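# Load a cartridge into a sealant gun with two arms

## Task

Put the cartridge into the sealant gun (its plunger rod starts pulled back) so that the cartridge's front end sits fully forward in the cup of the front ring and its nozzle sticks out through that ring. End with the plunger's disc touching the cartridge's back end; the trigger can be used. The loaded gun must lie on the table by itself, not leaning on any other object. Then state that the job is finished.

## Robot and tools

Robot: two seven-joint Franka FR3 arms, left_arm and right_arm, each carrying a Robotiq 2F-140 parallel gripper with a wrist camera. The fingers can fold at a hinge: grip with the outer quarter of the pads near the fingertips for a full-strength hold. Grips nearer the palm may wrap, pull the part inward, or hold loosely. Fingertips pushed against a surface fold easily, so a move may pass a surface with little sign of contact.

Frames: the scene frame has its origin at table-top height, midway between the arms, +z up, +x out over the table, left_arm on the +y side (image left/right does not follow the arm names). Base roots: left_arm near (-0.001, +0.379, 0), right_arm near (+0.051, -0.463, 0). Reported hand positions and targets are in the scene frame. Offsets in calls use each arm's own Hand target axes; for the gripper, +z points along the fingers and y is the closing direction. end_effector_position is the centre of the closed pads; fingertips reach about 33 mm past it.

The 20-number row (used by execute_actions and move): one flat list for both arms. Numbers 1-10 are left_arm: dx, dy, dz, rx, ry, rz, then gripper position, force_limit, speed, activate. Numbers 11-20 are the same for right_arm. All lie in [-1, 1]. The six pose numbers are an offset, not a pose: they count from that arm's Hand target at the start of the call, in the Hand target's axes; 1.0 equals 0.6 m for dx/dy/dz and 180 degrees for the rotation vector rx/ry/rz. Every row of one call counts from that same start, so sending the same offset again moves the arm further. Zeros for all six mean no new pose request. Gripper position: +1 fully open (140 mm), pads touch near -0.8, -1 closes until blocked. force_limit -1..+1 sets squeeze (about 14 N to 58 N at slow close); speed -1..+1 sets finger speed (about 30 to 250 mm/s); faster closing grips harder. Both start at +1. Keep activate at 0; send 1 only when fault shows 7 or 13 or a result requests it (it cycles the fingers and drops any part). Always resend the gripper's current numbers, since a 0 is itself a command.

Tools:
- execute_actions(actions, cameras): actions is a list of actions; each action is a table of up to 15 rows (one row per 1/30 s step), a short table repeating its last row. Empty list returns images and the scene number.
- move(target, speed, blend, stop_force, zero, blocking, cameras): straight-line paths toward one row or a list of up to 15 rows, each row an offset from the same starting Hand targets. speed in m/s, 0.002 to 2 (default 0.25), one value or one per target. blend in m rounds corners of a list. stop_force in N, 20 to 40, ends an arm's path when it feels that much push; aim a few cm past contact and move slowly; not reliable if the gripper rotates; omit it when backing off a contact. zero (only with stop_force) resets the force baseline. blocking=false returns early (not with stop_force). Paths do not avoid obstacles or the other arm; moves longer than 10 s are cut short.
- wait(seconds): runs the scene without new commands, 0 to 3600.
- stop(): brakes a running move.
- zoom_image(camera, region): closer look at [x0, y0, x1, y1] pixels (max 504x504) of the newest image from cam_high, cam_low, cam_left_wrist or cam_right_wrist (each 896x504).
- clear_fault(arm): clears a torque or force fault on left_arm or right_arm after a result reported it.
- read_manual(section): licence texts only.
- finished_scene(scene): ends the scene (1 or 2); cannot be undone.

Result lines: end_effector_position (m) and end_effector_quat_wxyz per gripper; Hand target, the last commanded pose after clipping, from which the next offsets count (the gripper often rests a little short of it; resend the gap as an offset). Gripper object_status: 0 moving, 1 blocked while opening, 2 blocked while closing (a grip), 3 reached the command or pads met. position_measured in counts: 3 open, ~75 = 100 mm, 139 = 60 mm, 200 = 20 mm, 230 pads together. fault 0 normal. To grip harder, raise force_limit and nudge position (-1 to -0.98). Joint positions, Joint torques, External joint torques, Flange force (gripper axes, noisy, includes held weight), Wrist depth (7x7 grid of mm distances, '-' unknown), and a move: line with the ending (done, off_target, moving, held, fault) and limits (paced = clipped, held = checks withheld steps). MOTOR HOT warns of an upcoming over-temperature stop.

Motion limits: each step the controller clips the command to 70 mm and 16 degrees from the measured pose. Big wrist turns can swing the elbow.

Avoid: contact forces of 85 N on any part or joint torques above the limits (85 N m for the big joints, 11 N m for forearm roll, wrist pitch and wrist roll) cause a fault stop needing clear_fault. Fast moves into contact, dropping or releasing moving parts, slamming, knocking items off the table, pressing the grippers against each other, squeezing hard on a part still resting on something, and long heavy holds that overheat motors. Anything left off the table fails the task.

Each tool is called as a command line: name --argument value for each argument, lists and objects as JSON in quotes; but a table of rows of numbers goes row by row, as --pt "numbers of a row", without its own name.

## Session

execute_actions --actions '[]'

Scene clock: 0.00 s.
left_arm: end_effector_position=(+0.5388, +0.2340, +0.2307) position_measured=3 object_status=3 fault=0 end_effector_quat_wxyz=(+0.113, +0.955, -0.209, -0.179) | right_arm: end_effector_position=(+0.1798, +0.0589, +0.1640) position_measured=3 object_status=3 fault=0 end_effector_quat_wxyz=(-0.185, +0.687, -0.702, -0.015)
Joint positions: left_arm=[-0.108 0.398 0.01 -1.484 -0.202 1.502 -1.26] | right_arm=[1.146 -0.171 0.26 -2.542 -0.326 2.681 1.679]
Joint velocities: within noise
Joint torques (N m): no reading
External joint torques (N m): no reading
Flange force (N): no reading
Wrist depth (mm): cam_left_wrist=[274 290 312 335 366 397 442 / 291 301 339 369 404 448 501 / 319 311 372 409 455 505 574 / 343 123 413 456 513 133 682 / 87 122 462 520 595 125 94 / - 468 524 605 707 768 99 / - 531 613 617 859 2236 -] | cam_right_wrist=[312 296 277 259 243 230 218 / 351 324 302 284 265 249 234 / 398 366 337 313 290 269 255 / 459 365 375 346 320 142 272 / - 99 433 390 357 142 98 / - 504 505 449 406 367 98 / - 695 606 526 465 356 -]
Hand target: left_arm +0.5388, +0.2340, +0.2307; +0.113, +0.955, -0.209, -0.179 | right_arm +0.1798, +0.0589, +0.1640; -0.185, +0.687, -0.702, -0.015
Tool commands: left_gripper/position=+1.0 left_gripper/force_limit=+1.0 left_gripper/speed=+1.0 left_gripper/activate=+0.0 right_gripper/position=+1.0 right_gripper/force_limit=+1.0 right_gripper/speed=+1.0 right_gripper/activate=+0.0

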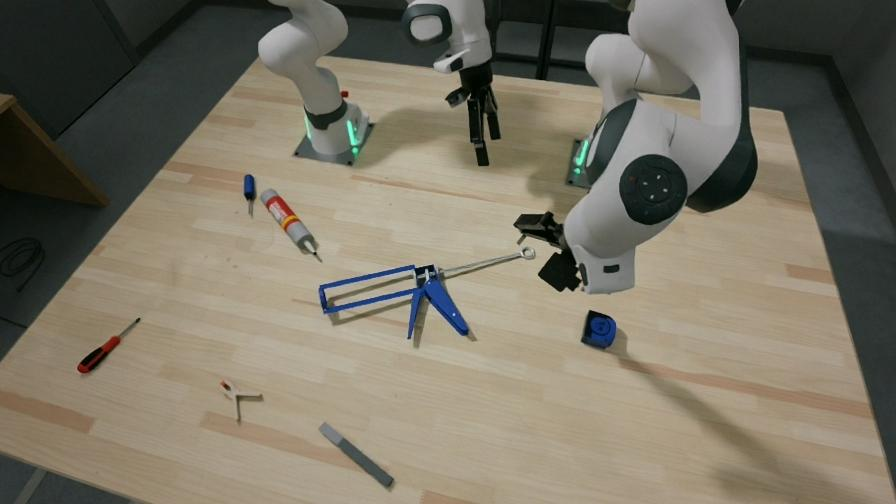

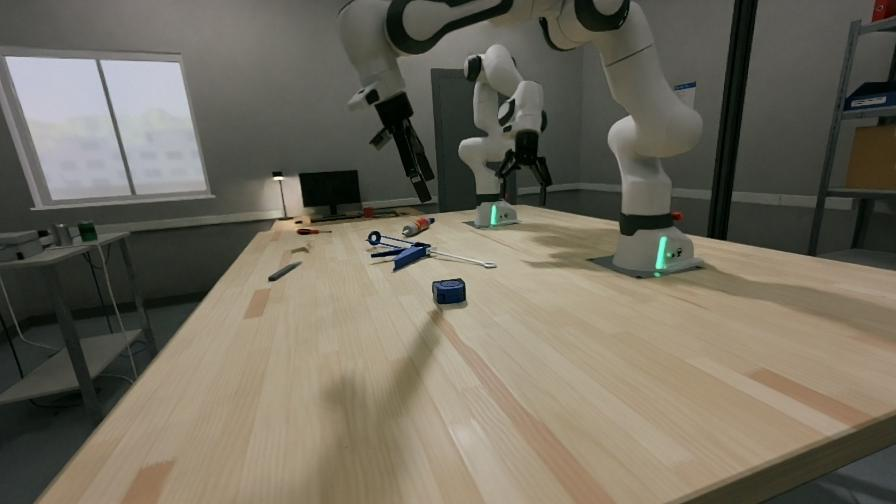

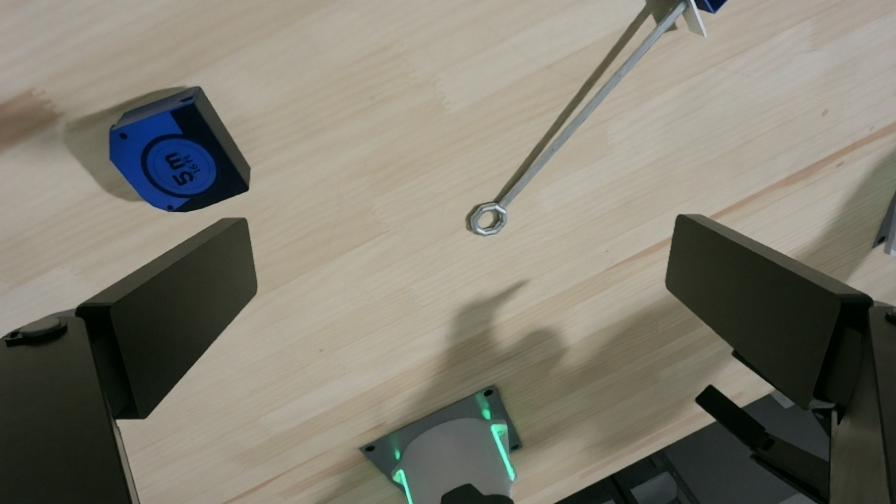

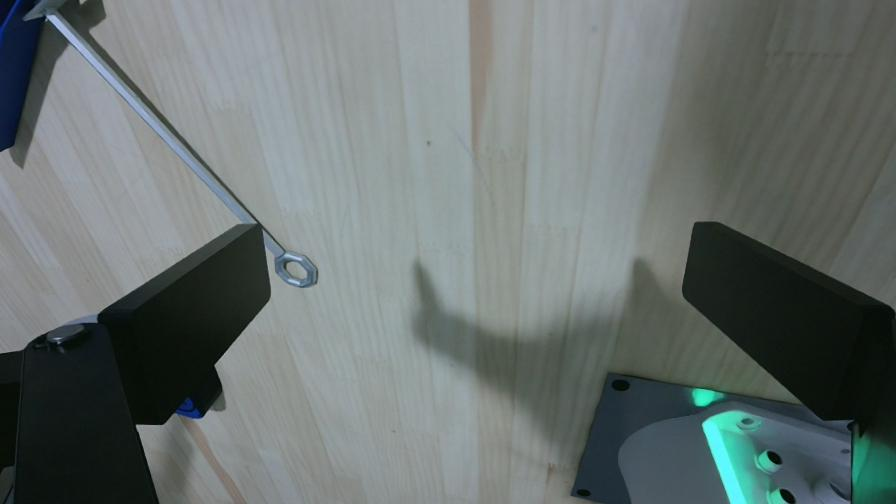

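move --target '[0.0793,0.4265,0.075,0.1251,0.059,0.22,0.2,-0.3,0,0,0.6187,-0.31,-0.316,-0.0778,0.0914,-0.0069,0.4,-0.3,0,0]' --speed 0.35 --cameras '["all"]'

Scene clock: 4.97 s.
left_arm: end_effector_position=(+0.4683, -0.0218, +0.2512) position_measured=104 object_status=3 fault=0 end_effector_quat_wxyz=(+0.003, +0.845, -0.535, -0.001) | right_arm: end_effector_position=(+0.3193, -0.3587, +0.2791) position_measured=78 object_status=3 fault=0 end_effector_quat_wxyz=(+0.001, +0.704, -0.711, -0.001)
Joint positions: left_arm=[-0.441 0.195 -0.234 -1.74 0.042 1.929 -1.176] | right_arm=[1.013 -1 -0.458 -2.644 -0.382 1.684 0.786]
Joint velocities: left_arm=[within noise] | right_arm=[0 0 -0.001 0 0.001 -0.002 -0.006]
Joint torques (N m): left_arm=[-0.41 -37.73 -0.99 22.77 1.18 3.05 0.14] | right_arm=[0.52 2.35 6.79 21.6 0.52 2.17 -0.2]
External joint torques (N m): left_arm=[-0.49 1.24 0.25 -2.3 0.4 0.37 0.14] | right_arm=[0.55 0.66 -1.62 -1.3 -0.24 -0.34 -0.2]
Flange force (N): left_arm=[-5.3 2.6 6.0] | right_arm=[1.0 -2.8 3.8]
Wrist depth (mm): cam_left_wrist=[361 361 361 359 362 364 365 / 377 379 376 371 383 382 384 / 397 399 392 400 404 403 403 / 420 417 149 423 163 419 426 / - 87 436 450 441 80 85 / - 74 476 474 474 - 71 / - - 509 507 507 - -] | cam_right_wrist=[378 375 346 377 379 362 264 / 395 394 393 395 395 392 319 / 412 414 421 416 412 415 416 / 437 433 427 437 433 427 437 / - 90 454 459 459 112 - / - - 487 487 487 - - / - - 503 518 517 - -]
Hand target: left_arm +0.4697, -0.0202, +0.2502; +0.001, +0.844, -0.537, -0.001 | right_arm +0.3197, -0.3599, +0.2799; +0.001, +0.707, -0.707, +0.000
Off the commanded pose: left_arm 0.002 m, 0 deg | right_arm 0.001 m, 1 deg.
move: done; limits=paced

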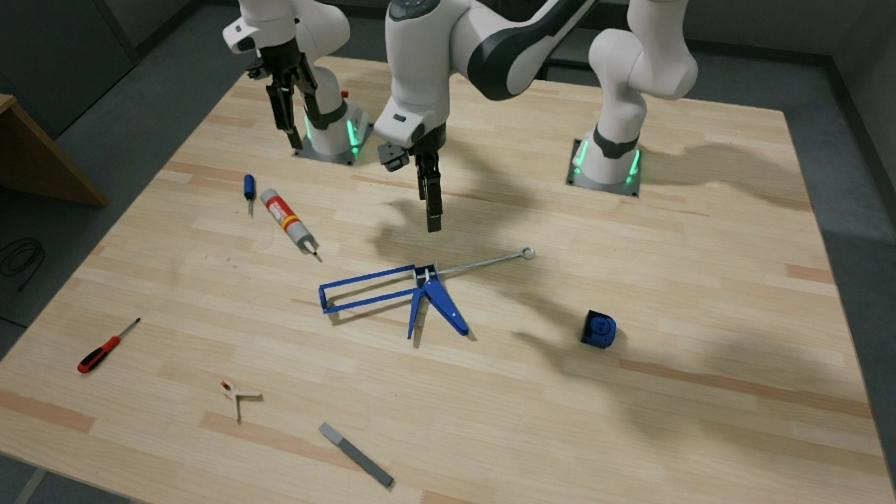

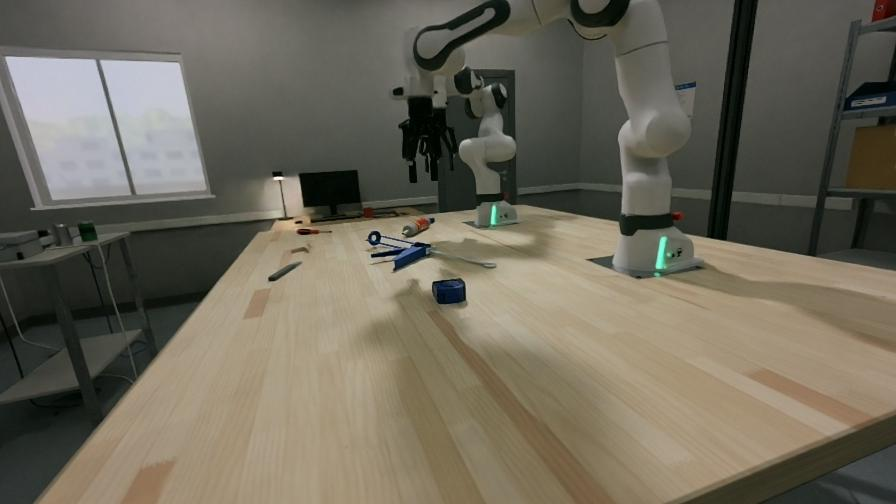

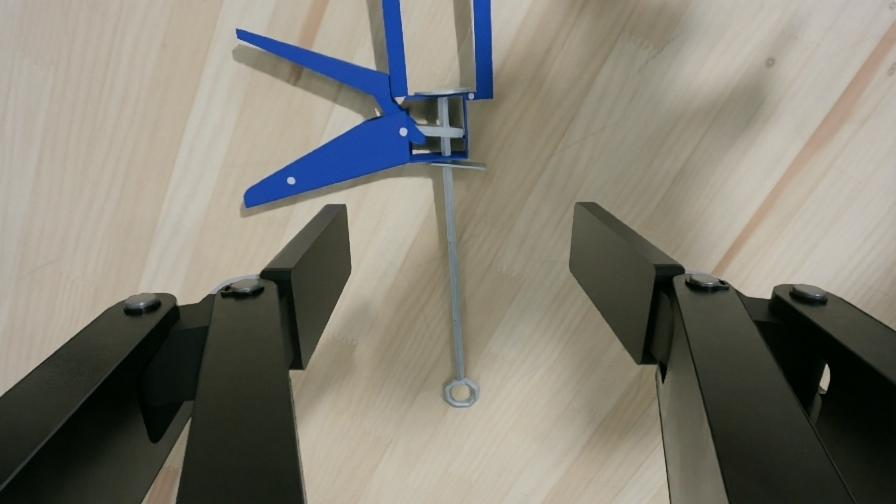

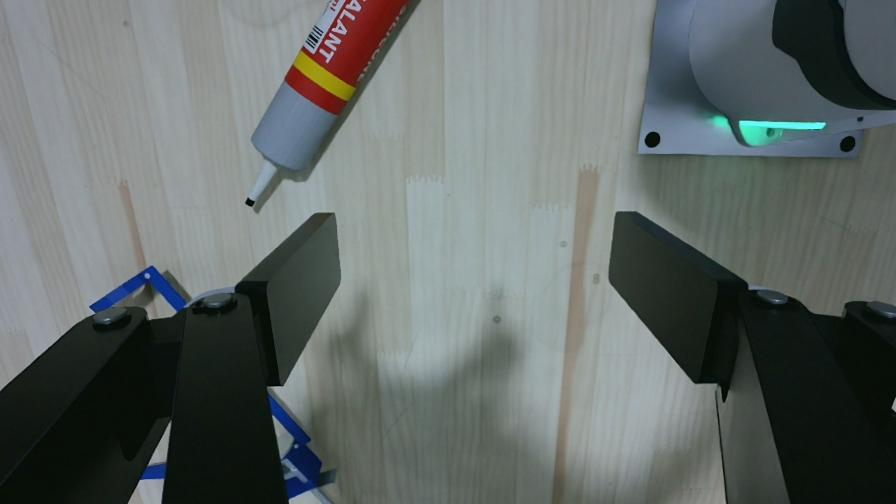

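move --target '[-0.3712,0.031,0.2167,0,0,-0.0222,-0.2,-0.3,0.5,0,0.1143,-0.1272,0.2167,0,0,-0.789,0.4,-0.3,0,0]' --speed 0.35 --cameras '["cam_left_wrist","cam_right_wrist","cam_high"]'

Scene clock: 12.70 s.
left_arm: end_effector_position=(+0.3587, +0.1742, +0.1203) position_measured=154 object_status=3 fault=0 end_effector_quat_wxyz=(+0.000, +0.863, -0.506, -0.001) | right_arm: end_effector_position=(+0.3954, -0.4278, +0.1503) position_measured=78 object_status=3 fault=0 end_effector_quat_wxyz=(+0.000, +0.900, +0.435, -0.001)
Joint positions: left_arm=[-0.374 -0.252 -0.098 -2.629 -0.034 2.375 -1.003] | right_arm=[1.6 -1.778 -1.134 -2.65 -1.276 1.183 -1.373]
Joint velocities: left_arm=[within noise] | right_arm=[0.001 0 0.001 0 0 0 -0.007]
Joint torques (N m): left_arm=[-1 -21.32 0.55 20.08 0.59 3.04 0.17] | right_arm=[-0.01 19.33 19.09 3.86 0.61 2.45 -0.22]
External joint torques (N m): left_arm=[-1 -0.42 0.16 -1.88 0.02 0.37 0.17] | right_arm=[-0.03 1.77 -1.87 -0.73 -0.2 -0.21 -0.22]
Flange force (N): left_arm=[-6.0 4.2 2.1] | right_arm=[1.8 0.5 5.1]
Wrist depth (mm): cam_left_wrist=[240 240 241 241 241 241 243 / 250 252 252 253 253 256 256 / 265 265 265 264 266 267 268 / 279 279 123 282 135 280 284 / 264 81 91 297 109 91 297 / - - 309 317 - - 67 / - - - 338 - - -] | cam_right_wrist=[259 259 260 262 264 263 264 / 273 273 275 272 276 277 278 / 286 287 289 284 288 292 292 / 301 299 164 297 267 301 309 / - 90 315 319 321 112 - / - - 343 344 345 - - / - - 363 366 369 - -]
Hand target: left_arm +0.3583, +0.1737, +0.1203; +0.001, +0.862, -0.507, -0.001 | right_arm +0.3958, -0.4288, +0.1499; +0.001, +0.899, +0.439, -0.001
Off the commanded pose: left_arm 0.001 m, 0 deg | right_arm 0.001 m, 0 deg.
joint at its limit (right arm) — joint 2 (shoulder), lower limit.
move: done
Images, in order (width x height): cam_high 896x504, cam_left_wrist 896x504, cam_right_wrist 896x504.

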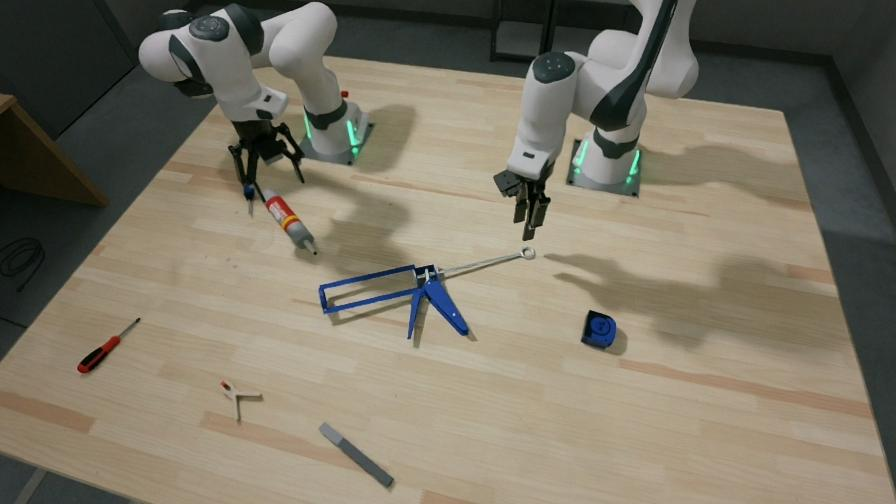

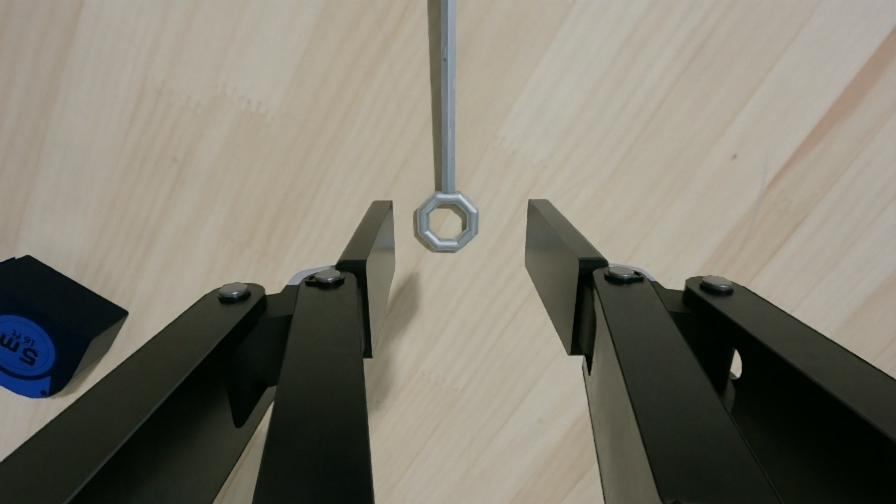

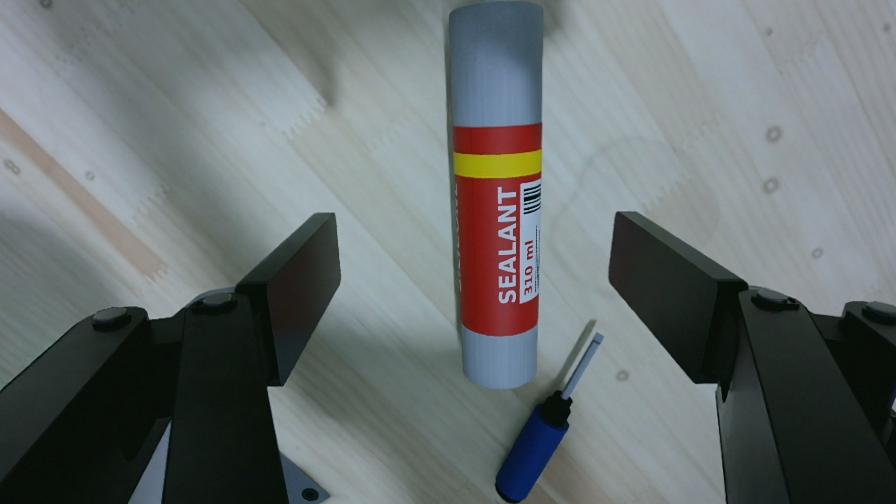

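move --pt "-0.026 -0.0043 0 0 0 0 -0.2 -0.3 0.5 0 -0.0367 0.0375 0 0 0 0 0.4 -0.3 0 0" --pt "-0.026 -0.0043 0.1247 0 0 0 -0.2 -0.3 0.5 0 -0.0367 0.0375 0.13 0 0 0 0.4 -0.3 0 0" --speed '[0.15,0.12]' --cameras '["cam_left_wrist","cam_right_wrist"]'

Scene clock: 16.43 s.
left_arm: end_effector_position=(+0.3521, +0.1882, +0.0459) position_measured=154 object_status=3 fault=0 end_effector_quat_wxyz=(+0.002, +0.861, -0.508, -0.001) | right_arm: end_effector_position=(+0.3989, -0.4611, +0.0720) position_measured=78 object_status=3 fault=0 end_effector_quat_wxyz=(+0.001, +0.901, +0.435, -0.004)
Joint positions: left_arm=[-0.37 -0.102 -0.079 -2.718 -0.023 2.614 -0.981] | right_arm=[1.4 -1.779 -1.381 -2.727 -1.48 1.297 -1.514]
Joint velocities: left_arm=[0 0.001 0 0 -0.002 0.005 0] | right_arm=[0 0 0.001 -0.001 -0.001 0.003 -0.006]
Joint torques (N m): left_arm=[-0.16 -21.97 -0.19 17.56 0.82 3.01 -0.34] | right_arm=[-0.52 16.49 19.28 -0.3 0.53 2.9 -0.22]
External joint torques (N m): left_arm=[-0.24 1.1 -0.38 -1.16 0.41 0.34 -0.34] | right_arm=[-0.53 1.22 -2.01 -1.03 -0.32 0.26 -0.22]
Flange force (N): left_arm=[0.2 1.6 4.9] | right_arm=[-3.2 -1.5 9.0]
Wrist depth (mm): cam_left_wrist=[171 171 171 172 173 173 173 / 179 180 180 179 181 182 183 / 188 189 189 188 191 192 192 / 199 200 196 199 149 200 202 / 209 81 91 212 111 91 212 / - - 220 226 - - 67 / - - - 242 - - -] | cam_right_wrist=[188 188 190 147 190 191 192 / 198 199 200 155 201 201 201 / 209 209 210 164 211 213 213 / 221 220 164 174 219 220 225 / - 90 233 185 238 112 - / - - 250 198 252 - - / - - 267 268 270 - -]
Hand target: left_arm +0.3529, +0.1885, +0.0455; +0.001, +0.862, -0.507, -0.001 | right_arm +0.3998, -0.4602, +0.0720; +0.001, +0.899, +0.439, -0.001
Off the commanded pose: left_arm 0.001 m, 0 deg | right_arm 0.001 m, 1 deg.
joint sent to its limit (right arm) — joint 2 (shoulder), lower limit. The joint targets still meet the commanded pose.
move: done

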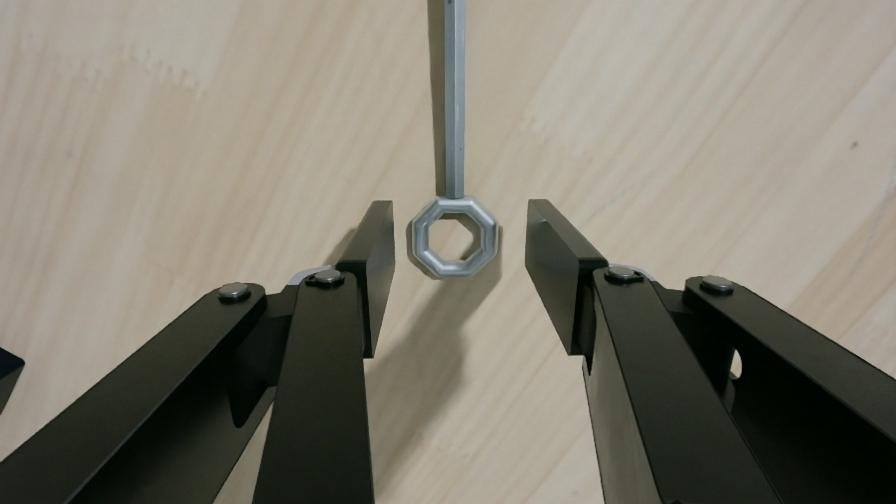

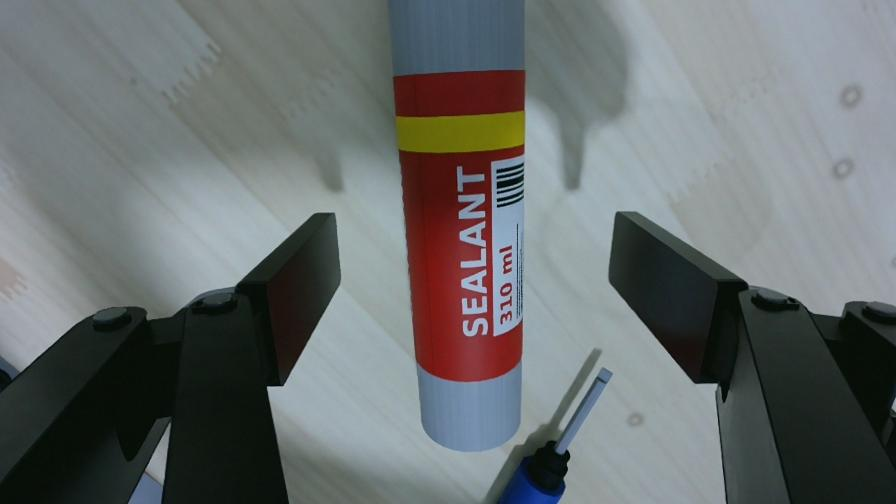

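move --pt "0 0 0 0 0 0 -1 0.2 -1 0 0 -0.0017 0.034 0 0 -0.0065 0.4 -0.3 0 0" --pt "0 0 0 0 0 0 -1 0.2 -1 0 0 -0.0017 0.034 0 0 -0.0065 -1 -0.3 -1 0" --speed '[0.06,0.06]' --cameras '["cam_left_wrist","cam_right_wrist"]'

Scene clock: 20.87 s.
left_arm: end_effector_position=(+0.3523, +0.1881, +0.0460) position_measured=232 object_status=3 fault=0 end_effector_quat_wxyz=(+0.002, +0.861, -0.508, -0.001) | right_arm: end_effector_position=(+0.3982, -0.4604, +0.0516) position_measured=159 object_status=0 fault=0 end_effector_quat_wxyz=(+0.001, +0.896, +0.445, -0.003)
Joint positions: left_arm=[-0.37 -0.102 -0.079 -2.718 -0.023 2.615 -0.981] | right_arm=[1.377 -1.779 -1.449 -2.743 -1.54 1.325 -1.546]
Joint torques (N m): left_arm=[-0.18 -22 -0.18 17.53 0.8 3.03 -0.31] | right_arm=[-0.32 15.95 18.9 -1.25 0.53 2.83 -0.23]
External joint torques (N m): left_arm=[-0.18 0.99 -0.27 -1.21 0.39 0.36 -0.31] | right_arm=[-0.35 1.19 -2.32 -0.76 -0.33 0.19 -0.23]
Flange force (N): left_arm=[-0.3 1.6 4.6] | right_arm=[-2.8 -1.4 9.8]
Wrist depth (mm): cam_left_wrist=[171 172 172 172 173 174 174 / 179 180 181 179 181 183 183 / 189 190 190 189 191 192 193 / 199 200 199 117 200 202 203 / 211 210 87 92 85 212 216 / 222 - 69 - 68 70 226 / - - 68 - - - -] | cam_right_wrist=[170 170 171 - 173 173 175 / 179 179 180 136 179 181 182 / 188 189 189 144 188 192 192 / 199 200 198 151 156 203 203 / 210 93 90 159 120 89 213 / - - - 171 - - - / - - - 243 - - -]
Hand target: left_arm +0.3529, +0.1885, +0.0455; +0.001, +0.862, -0.507, -0.001 | right_arm +0.3990, -0.4596, +0.0516; +0.001, +0.894, +0.448, -0.001
Off the commanded pose: left_arm 0.001 m, 0 deg | right_arm 0.001 m, 0 deg.
joint sent to its limit (right arm) — joint 2 (shoulder), lower limit.
move: done

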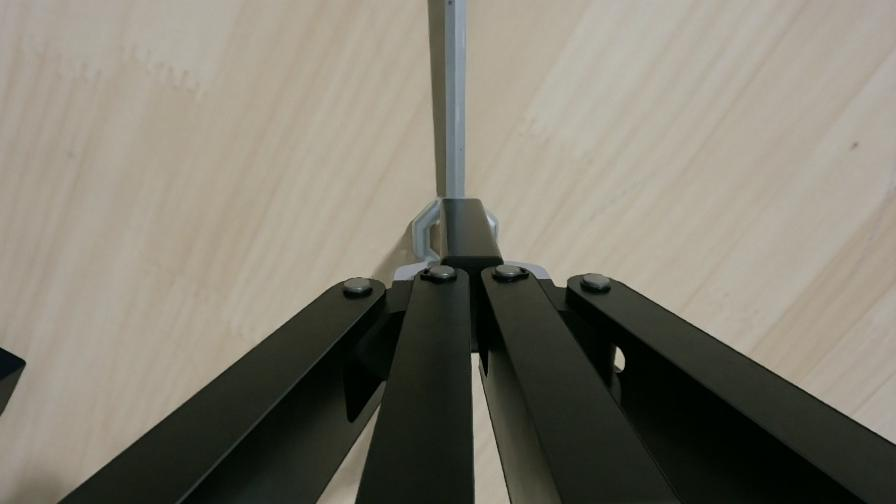

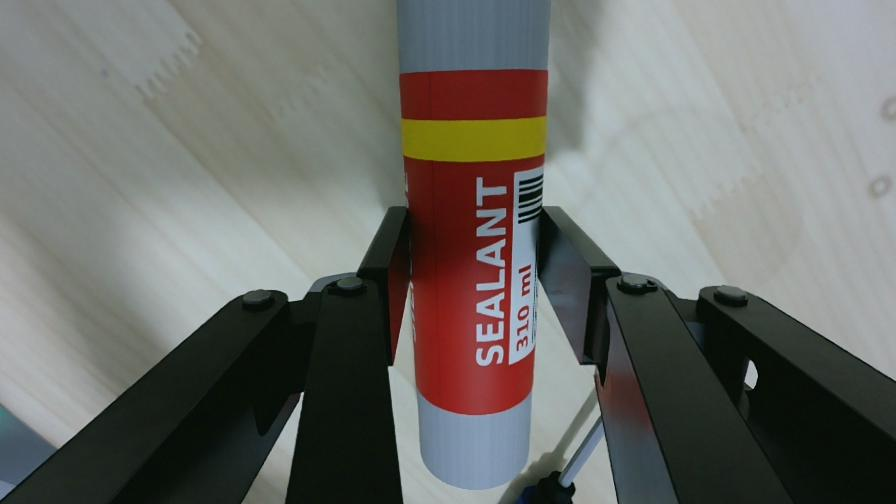

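move --pt "0 0 0 0 0 0 -0.2 -0.3 0 0 0 0 0 0 0 0 -1 -0.3 -1 0" --pt "0 0 0.015 0 0 0 -0.2 -0.3 0 0 0 0 -0.1 0 0 0 -1 -0.3 -1 0" --speed '[0.06,0.06]' --cameras '["cam_left_wrist","cam_right_wrist"]'

Scene clock: 23.93 s.
left_arm: end_effector_position=(+0.3533, +0.1874, +0.0377) position_measured=154 object_status=3 fault=0 end_effector_quat_wxyz=(+0.002, +0.861, -0.508, +0.000) | right_arm: end_effector_position=(+0.3991, -0.4589, +0.1107) position_measured=159 object_status=2 fault=0 end_effector_quat_wxyz=(+0.001, +0.892, +0.452, -0.001)
Joint positions: left_arm=[-0.37 -0.075 -0.079 -2.719 -0.019 2.644 -0.984] | right_arm=[1.441 -1.754 -1.259 -2.698 -1.367 1.27 -1.531]
Joint velocities: left_arm=[within noise] | right_arm=[0.001 0 0.001 0 0.004 -0.001 0.003]
Joint torques (N m): left_arm=[-0.17 -22.45 -0.07 16.83 0.79 3.02 -0.32] | right_arm=[0.43 18.46 21.18 3.34 1.06 2.63 0.47]
External joint torques (N m): left_arm=[-0.22 1.06 -0.2 -1.41 0.4 0.36 -0.32] | right_arm=[0.37 2.35 -0.04 0.13 0.21 -0.03 0.47]
Flange force (N): left_arm=[-0.8 1.9 4.9] | right_arm=[4.9 0.1 -2.7]
Wrist depth (mm): cam_left_wrist=[164 164 164 163 165 166 165 / 172 172 173 171 174 174 174 / 181 181 181 180 182 183 184 / 190 191 187 189 149 191 194 / 199 81 91 203 111 91 203 / - - 210 216 - - 67 / - - - 229 - - -] | cam_right_wrist=[222 223 225 130 226 227 228 / 235 235 236 135 236 239 240 / 246 248 249 143 248 252 253 / 260 261 259 151 156 266 268 / 275 91 90 160 120 89 280 / - - - 170 - - - / - - - 191 - - -]
Hand target: left_arm +0.3529, +0.1885, +0.0365; +0.001, +0.862, -0.507, -0.001 | right_arm +0.3991, -0.4594, +0.1116; +0.001, +0.894, +0.448, -0.001
Off the commanded pose: left_arm 0.002 m, 0 deg | right_arm 0.001 m, 1 deg.
move: done

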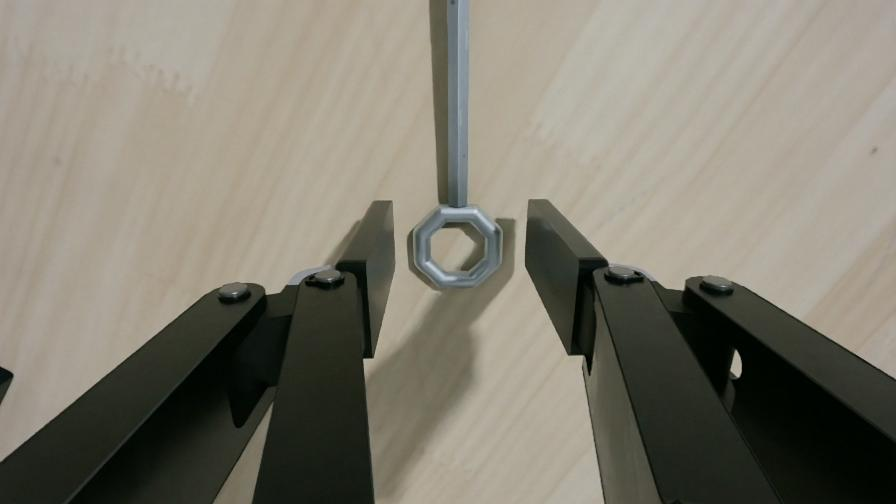

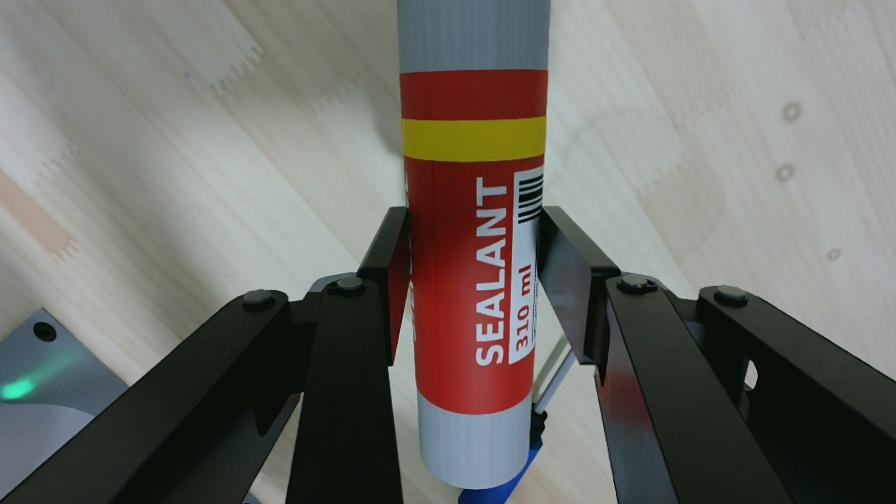

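move --target '[-0.005,0,0,0,0,0,-1,-0.5,-1,0,0,0,-0.08,0,0,0,-1,-0.3,-1,0]' --speed 0.08 --cameras '["cam_left_wrist"]'

Scene clock: 25.87 s.
left_arm: end_effector_position=(+0.3510, +0.1901, +0.0364) position_measured=231 object_status=0 fault=0 end_effector_quat_wxyz=(+0.002, +0.862, -0.507, -0.001) | right_arm: end_effector_position=(+0.3989, -0.4589, +0.1584) position_measured=159 object_status=2 fault=0 end_effector_quat_wxyz=(+0.001, +0.892, +0.452, -0.001)
Joint positions: left_arm=[-0.367 -0.078 -0.078 -2.727 -0.019 2.646 -0.984] | right_arm=[1.495 -1.706 -1.12 -2.638 -1.234 1.235 -1.513]
Joint torques (N m): left_arm=[-0.16 -23.84 0.25 16.61 0.61 3.03 -0.13] | right_arm=[0.01 19.72 21.1 6.08 1.08 2.8 0.42]
External joint torques (N m): left_arm=[-0.16 -0.47 0.18 -1.58 0.21 0.37 -0.13] | right_arm=[-0.02 2.41 -0.12 0.18 0.25 0.15 0.42]
Flange force (N): left_arm=[-5.2 3.6 0.2] | right_arm=[4.5 0.0 -2.8]
Wrist depth (mm): cam_left_wrist=[162 162 163 162 164 164 165 / 170 171 171 170 172 172 173 / 180 180 180 179 181 182 182 / 189 190 190 123 190 192 193 / 200 199 87 92 85 201 204 / 210 - 69 - 68 71 214 / - - 68 - - - -] | cam_right_wrist=[264 266 268 130 267 270 271 / 278 280 280 135 280 285 287 / 292 296 297 144 295 300 301 / 310 310 309 151 156 317 317 / 327 91 90 160 120 89 334 / - - - 170 - - - / - - - 393 - - -]
Hand target: left_arm +0.3514, +0.1912, +0.0365; +0.001, +0.862, -0.507, -0.001 | right_arm +0.3992, -0.4593, +0.1596; +0.001, +0.894, +0.448, -0.001
Off the commanded pose: left_arm 0.001 m, 0 deg | right_arm 0.001 m, 1 deg.
move: done

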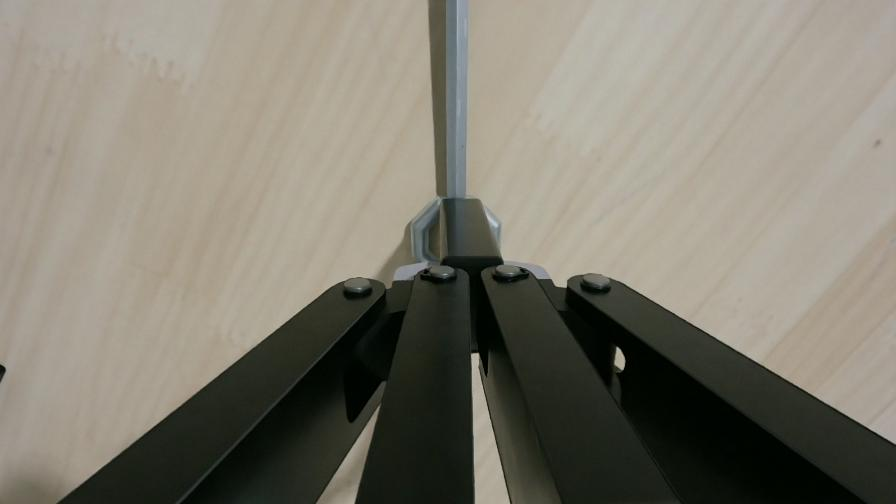

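move --pt "0 0 -0.01 0 0 0 -0.2 -0.5 0 0 0 0 0 0 0 0 -1 -0.3 -1 0" --pt "0.006 0 0.01 0 0 0 -0.2 -0.5 0 0 0 0 0 0 0 0 -1 -0.3 -1 0" --speed 0.05 --cameras '["cam_left_wrist","cam_low"]'

zoom_image --camera "cam_low" --region '[340, 200, 520, 300]'

zoom_image --camera "cam_left_wrist" --region '[360, 180, 560, 300]'

Scene clock: 27.80 s.
left_arm: end_effector_position=(+0.3520, +0.1886, +0.0305) position_measured=154 object_status=3 fault=0 end_effector_quat_wxyz=(+0.002, +0.862, -0.508, -0.002) | right_arm: end_effector_position=(+0.3989, -0.4589, +0.1584) position_measured=159 object_status=2 fault=0 end_effector_quat_wxyz=(+0.001, +0.892, +0.452, -0.001)
Joint positions: left_arm=[-0.367 -0.055 -0.08 -2.722 -0.017 2.663 -0.986] | right_arm=[1.495 -1.706 -1.12 -2.638 -1.234 1.235 -1.513]
Joint velocities: left_arm=[-0.001 0.001 0.001 0 0 0.003 0] | right_arm=[within noise]
Joint torques (N m): left_arm=[-0.58 -22.85 -0.48 17.28 0.78 3.06 -0.31] | right_arm=[0.01 19.69 21.16 6.1 1.07 2.79 0.39]
External joint torques (N m): left_arm=[-0.54 0.97 -0.5 -0.58 0.39 0.41 -0.31] | right_arm=[0 2.38 -0.09 0.13 0.25 0.14 0.39]
Flange force (N): left_arm=[1.5 1.3 4.6] | right_arm=[4.3 0.0 -2.8]
Wrist depth (mm): cam_left_wrist=[157 157 157 156 158 159 159 / 165 165 166 164 166 167 167 / 173 173 174 172 175 176 177 / 183 183 179 180 149 184 186 / 191 81 91 194 111 91 195 / - - 202 207 - - 67 / - - - 222 - - -] | cam_right_wrist=[266 267 268 131 269 271 271 / 279 279 280 135 281 285 284 / 294 294 297 143 298 300 300 / 310 311 308 151 156 317 320 / 329 91 90 159 120 89 334 / - - - 170 - - - / - - - 186 - - -]
Hand target: left_arm +0.3532, +0.1880, +0.0305; +0.001, +0.862, -0.507, -0.001 | right_arm +0.3992, -0.4593, +0.1596; +0.001, +0.894, +0.448, -0.001
Off the commanded pose: left_arm 0.001 m, 0 deg | right_arm 0.001 m, 1 deg.
move: done
Images, in order (width x height): cam_low 896x504, cam_left_wrist 896x504.

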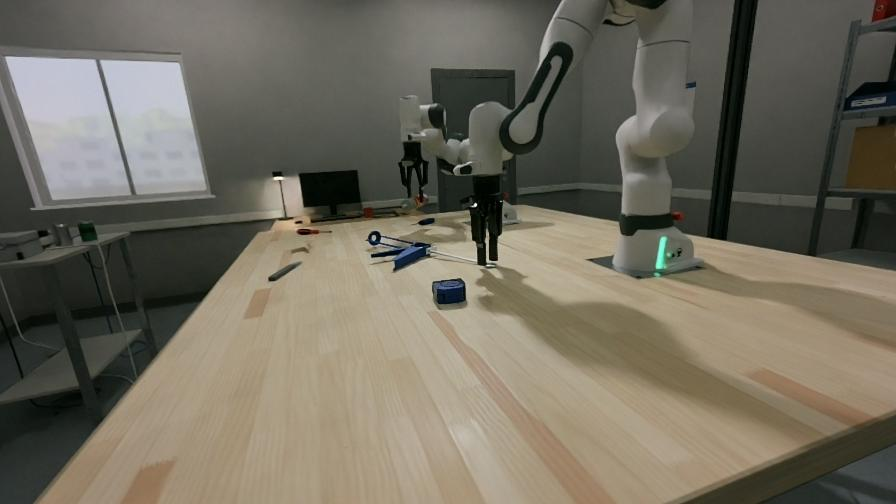

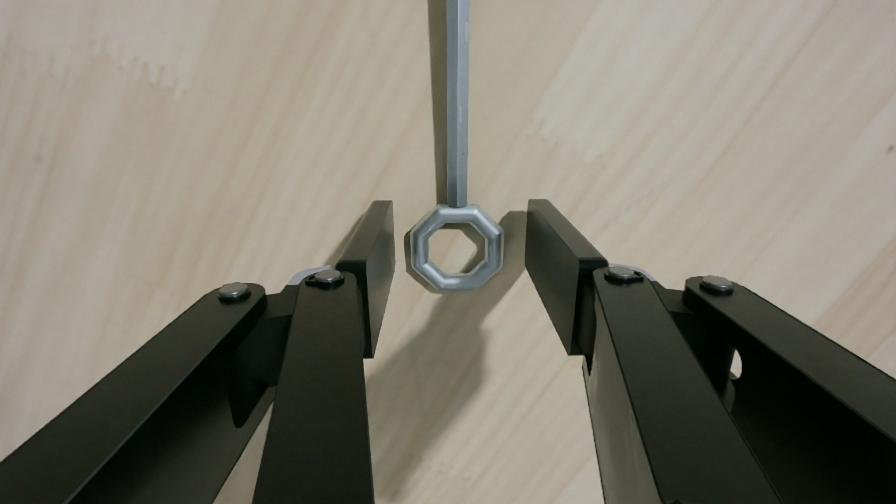

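Scaled by 2.800 from the camera's image (finer frame: 1280x720).

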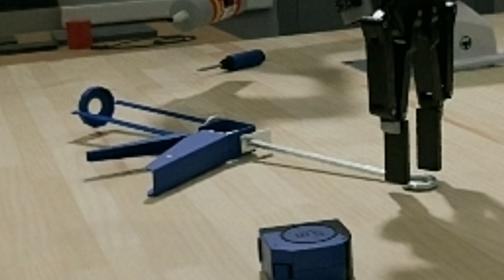

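Scaled by 2.520 from the camera's image (finer frame: 1280x720).

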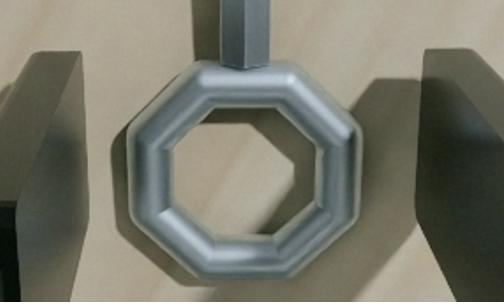

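move --target '[-0.003,0,0.001,0,0,0,-1,-1,-1,0,0,0,0,0,0,0,-1,-0.3,-1,0]' --speed 0.08 --cameras '["cam_left_wrist"]'

Scene clock: 29.87 s.
left_arm: end_effector_position=(+0.3546, +0.1879, +0.0323) position_measured=230 object_status=3 fault=0 end_effector_quat_wxyz=(+0.001, +0.862, -0.507, +0.003) | right_arm: end_effector_position=(+0.3989, -0.4589, +0.1584) position_measured=159 object_status=2 fault=0 end_effector_quat_wxyz=(+0.001, +0.892, +0.452, -0.001)
Joint positions: left_arm=[-0.366 -0.059 -0.081 -2.723 -0.016 2.669 -0.986] | right_arm=[1.495 -1.706 -1.12 -2.638 -1.234 1.235 -1.513]
Joint torques (N m): left_arm=[-0.49 -21.12 -0.21 15.68 0.66 2.95 -0.22] | right_arm=[-0.02 19.67 21.13 6.09 1.06 2.81 0.39]
External joint torques (N m): left_arm=[-0.45 2.67 -0.22 -2.27 0.28 0.26 -0.22] | right_arm=[0 2.34 -0.14 0.11 0.24 0.15 0.39]
Flange force (N): left_arm=[0.3 1.3 9.6] | right_arm=[4.3 0.0 -2.6]
Wrist depth (mm): cam_left_wrist=[159 159 160 160 160 160 161 / 167 167 168 168 168 168 169 / 176 176 176 177 177 177 177 / 186 185 186 122 185 187 188 / 196 194 87 92 85 195 198 / 206 - 69 - 68 70 208 / - - 68 - - - -] | cam_right_wrist=[266 267 267 - 269 271 271 / 279 280 282 135 280 284 286 / 293 295 297 144 295 300 300 / 311 312 308 151 156 317 319 / 327 91 90 160 120 89 333 / - - - 171 - - - / - - - 384 - - -]
Hand target: left_arm +0.3523, +0.1896, +0.0299; +0.001, +0.862, -0.507, -0.001 | right_arm +0.3992, -0.4593, +0.1596; +0.001, +0.894, +0.448, -0.001
Off the commanded pose: left_arm 0.004 m, 0 deg | right_arm 0.001 m, 1 deg.
move: off_target (left_arm)

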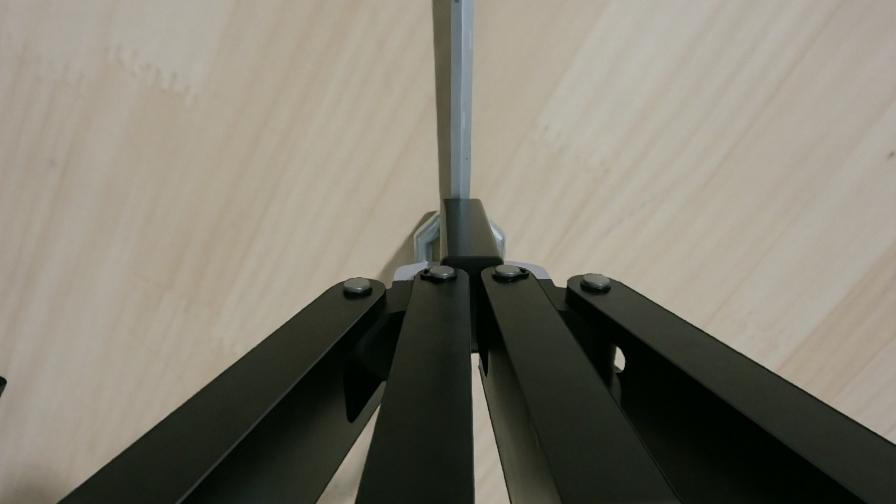

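move --pt "0 0 -0.012 0 0 0 -0.24 -0.5 0 0 0 0 0 0 0 0 -1 -0.3 -1 0" --pt "0 0 0.0148 0 0 0 -0.24 -0.5 0 0 0 0 0 0 0 0 -1 -0.3 -1 0" --speed 0.04 --cameras '["cam_left_wrist"]'

Scene clock: 31.67 s.
left_arm: end_effector_position=(+0.3523, +0.1887, +0.0220) position_measured=159 object_status=3 fault=0 end_effector_quat_wxyz=(+0.002, +0.861, -0.508, -0.001) | right_arm: end_effector_position=(+0.3989, -0.4589, +0.1584) position_measured=159 object_status=2 fault=0 end_effector_quat_wxyz=(+0.001, +0.892, +0.452, -0.001)
Joint positions: left_arm=[-0.366 -0.03 -0.081 -2.725 -0.013 2.694 -0.987] | right_arm=[1.495 -1.706 -1.12 -2.638 -1.234 1.235 -1.513]
Joint velocities: left_arm=[0.001 0 -0.002 0.001 0 0.005 -0.001] | right_arm=[within noise]
Joint torques (N m): left_arm=[-0.39 -23.05 0 16.33 0.75 3.05 -0.33] | right_arm=[0 19.68 21.11 6.11 1.06 2.8 0.42]
External joint torques (N m): left_arm=[-0.43 1.2 -0.07 -1.06 0.4 0.4 -0.33] | right_arm=[-0.11 2.36 -0.06 0.23 0.22 0.15 0.42]
Flange force (N): left_arm=[0.4 1.4 5.4] | right_arm=[4.2 0.1 -2.8]
Wrist depth (mm): cam_left_wrist=[149 150 150 149 150 151 151 / 157 157 157 156 159 158 159 / 165 165 166 164 166 167 167 / 174 174 171 170 142 176 177 / 182 81 86 185 92 91 185 / - 77 - 197 - - 67 / - - - 211 - - -] | cam_right_wrist=[265 266 268 129 268 271 271 / 279 281 281 135 280 283 285 / 294 295 296 144 295 300 300 / 310 310 308 151 156 320 319 / 326 91 90 160 120 89 334 / - - - 170 - - - / - - - - - - -]
Hand target: left_arm +0.3523, +0.1896, +0.0210; +0.001, +0.862, -0.507, -0.001 | right_arm +0.3992, -0.4593, +0.1596; +0.001, +0.894, +0.448, -0.001
Off the commanded pose: left_arm 0.001 m, 0 deg | right_arm 0.001 m, 1 deg.
move: done

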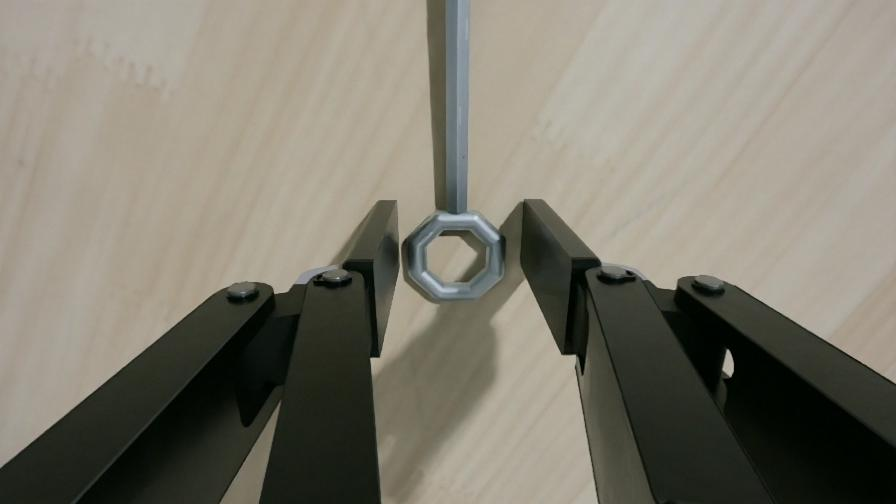

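move --pt "-0.008 0 0.0 0 0 0 -0.24 -0.5 0 0 0 0 0 0 0 0 -1 -0.3 -1 0" --pt "-0.008 0 0.0 0 0 0 -1 -0.5 -1 0 0 0 0 0 0 0 -1 -0.3 -1 0" --speed 0.08 --cameras '["cam_left_wrist"]'

Scene clock: 33.00 s.
left_arm: end_effector_position=(+0.3516, +0.1915, +0.0228) position_measured=176 object_status=0 fault=0 end_effector_quat_wxyz=(+0.001, +0.862, -0.506, +0.002) | right_arm: end_effector_position=(+0.3989, -0.4589, +0.1584) position_measured=159 object_status=2 fault=0 end_effector_quat_wxyz=(+0.001, +0.892, +0.452, -0.001)
Joint positions: left_arm=[-0.364 -0.04 -0.078 -2.736 -0.013 2.699 -0.987] | right_arm=[1.495 -1.706 -1.12 -2.638 -1.234 1.235 -1.513]
Joint torques (N m): left_arm=[0.52 -22.35 0.76 15.15 0.65 3.16 0.04] | right_arm=[0.07 19.67 21.13 6.09 1.07 2.8 0.44]
External joint torques (N m): left_arm=[0.53 1.58 0.73 -2.3 0.28 0.47 0.04] | right_arm=[0.07 2.31 -0.13 0.16 0.24 0.15 0.44]
Flange force (N): left_arm=[-4.0 0.5 6.9] | right_arm=[4.6 0.0 -2.7]
Wrist depth (mm): cam_left_wrist=[150 151 151 150 152 152 152 / 158 158 159 159 159 159 159 / 166 166 167 165 167 168 168 / 175 175 172 171 146 177 178 / 185 182 87 186 86 91 187 / - - - 198 - 72 66 / - - - 210 - - -] | cam_right_wrist=[265 268 267 133 270 271 270 / 278 279 280 135 281 283 285 / 293 294 297 143 295 299 300 / 310 313 309 151 156 317 318 / 326 91 90 160 120 89 335 / - - - 170 - - - / - - - 183 - - -]
Hand target: left_arm +0.3500, +0.1938, +0.0210; +0.001, +0.862, -0.507, -0.001 | right_arm +0.3992, -0.4593, +0.1596; +0.001, +0.894, +0.448, -0.001
Off the commanded pose: left_arm 0.003 m, 0 deg | right_arm 0.001 m, 1 deg.
move: done

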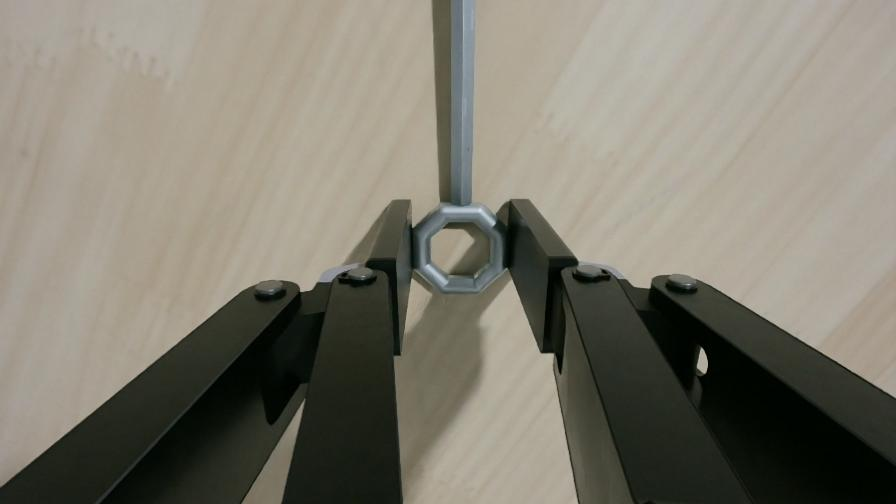

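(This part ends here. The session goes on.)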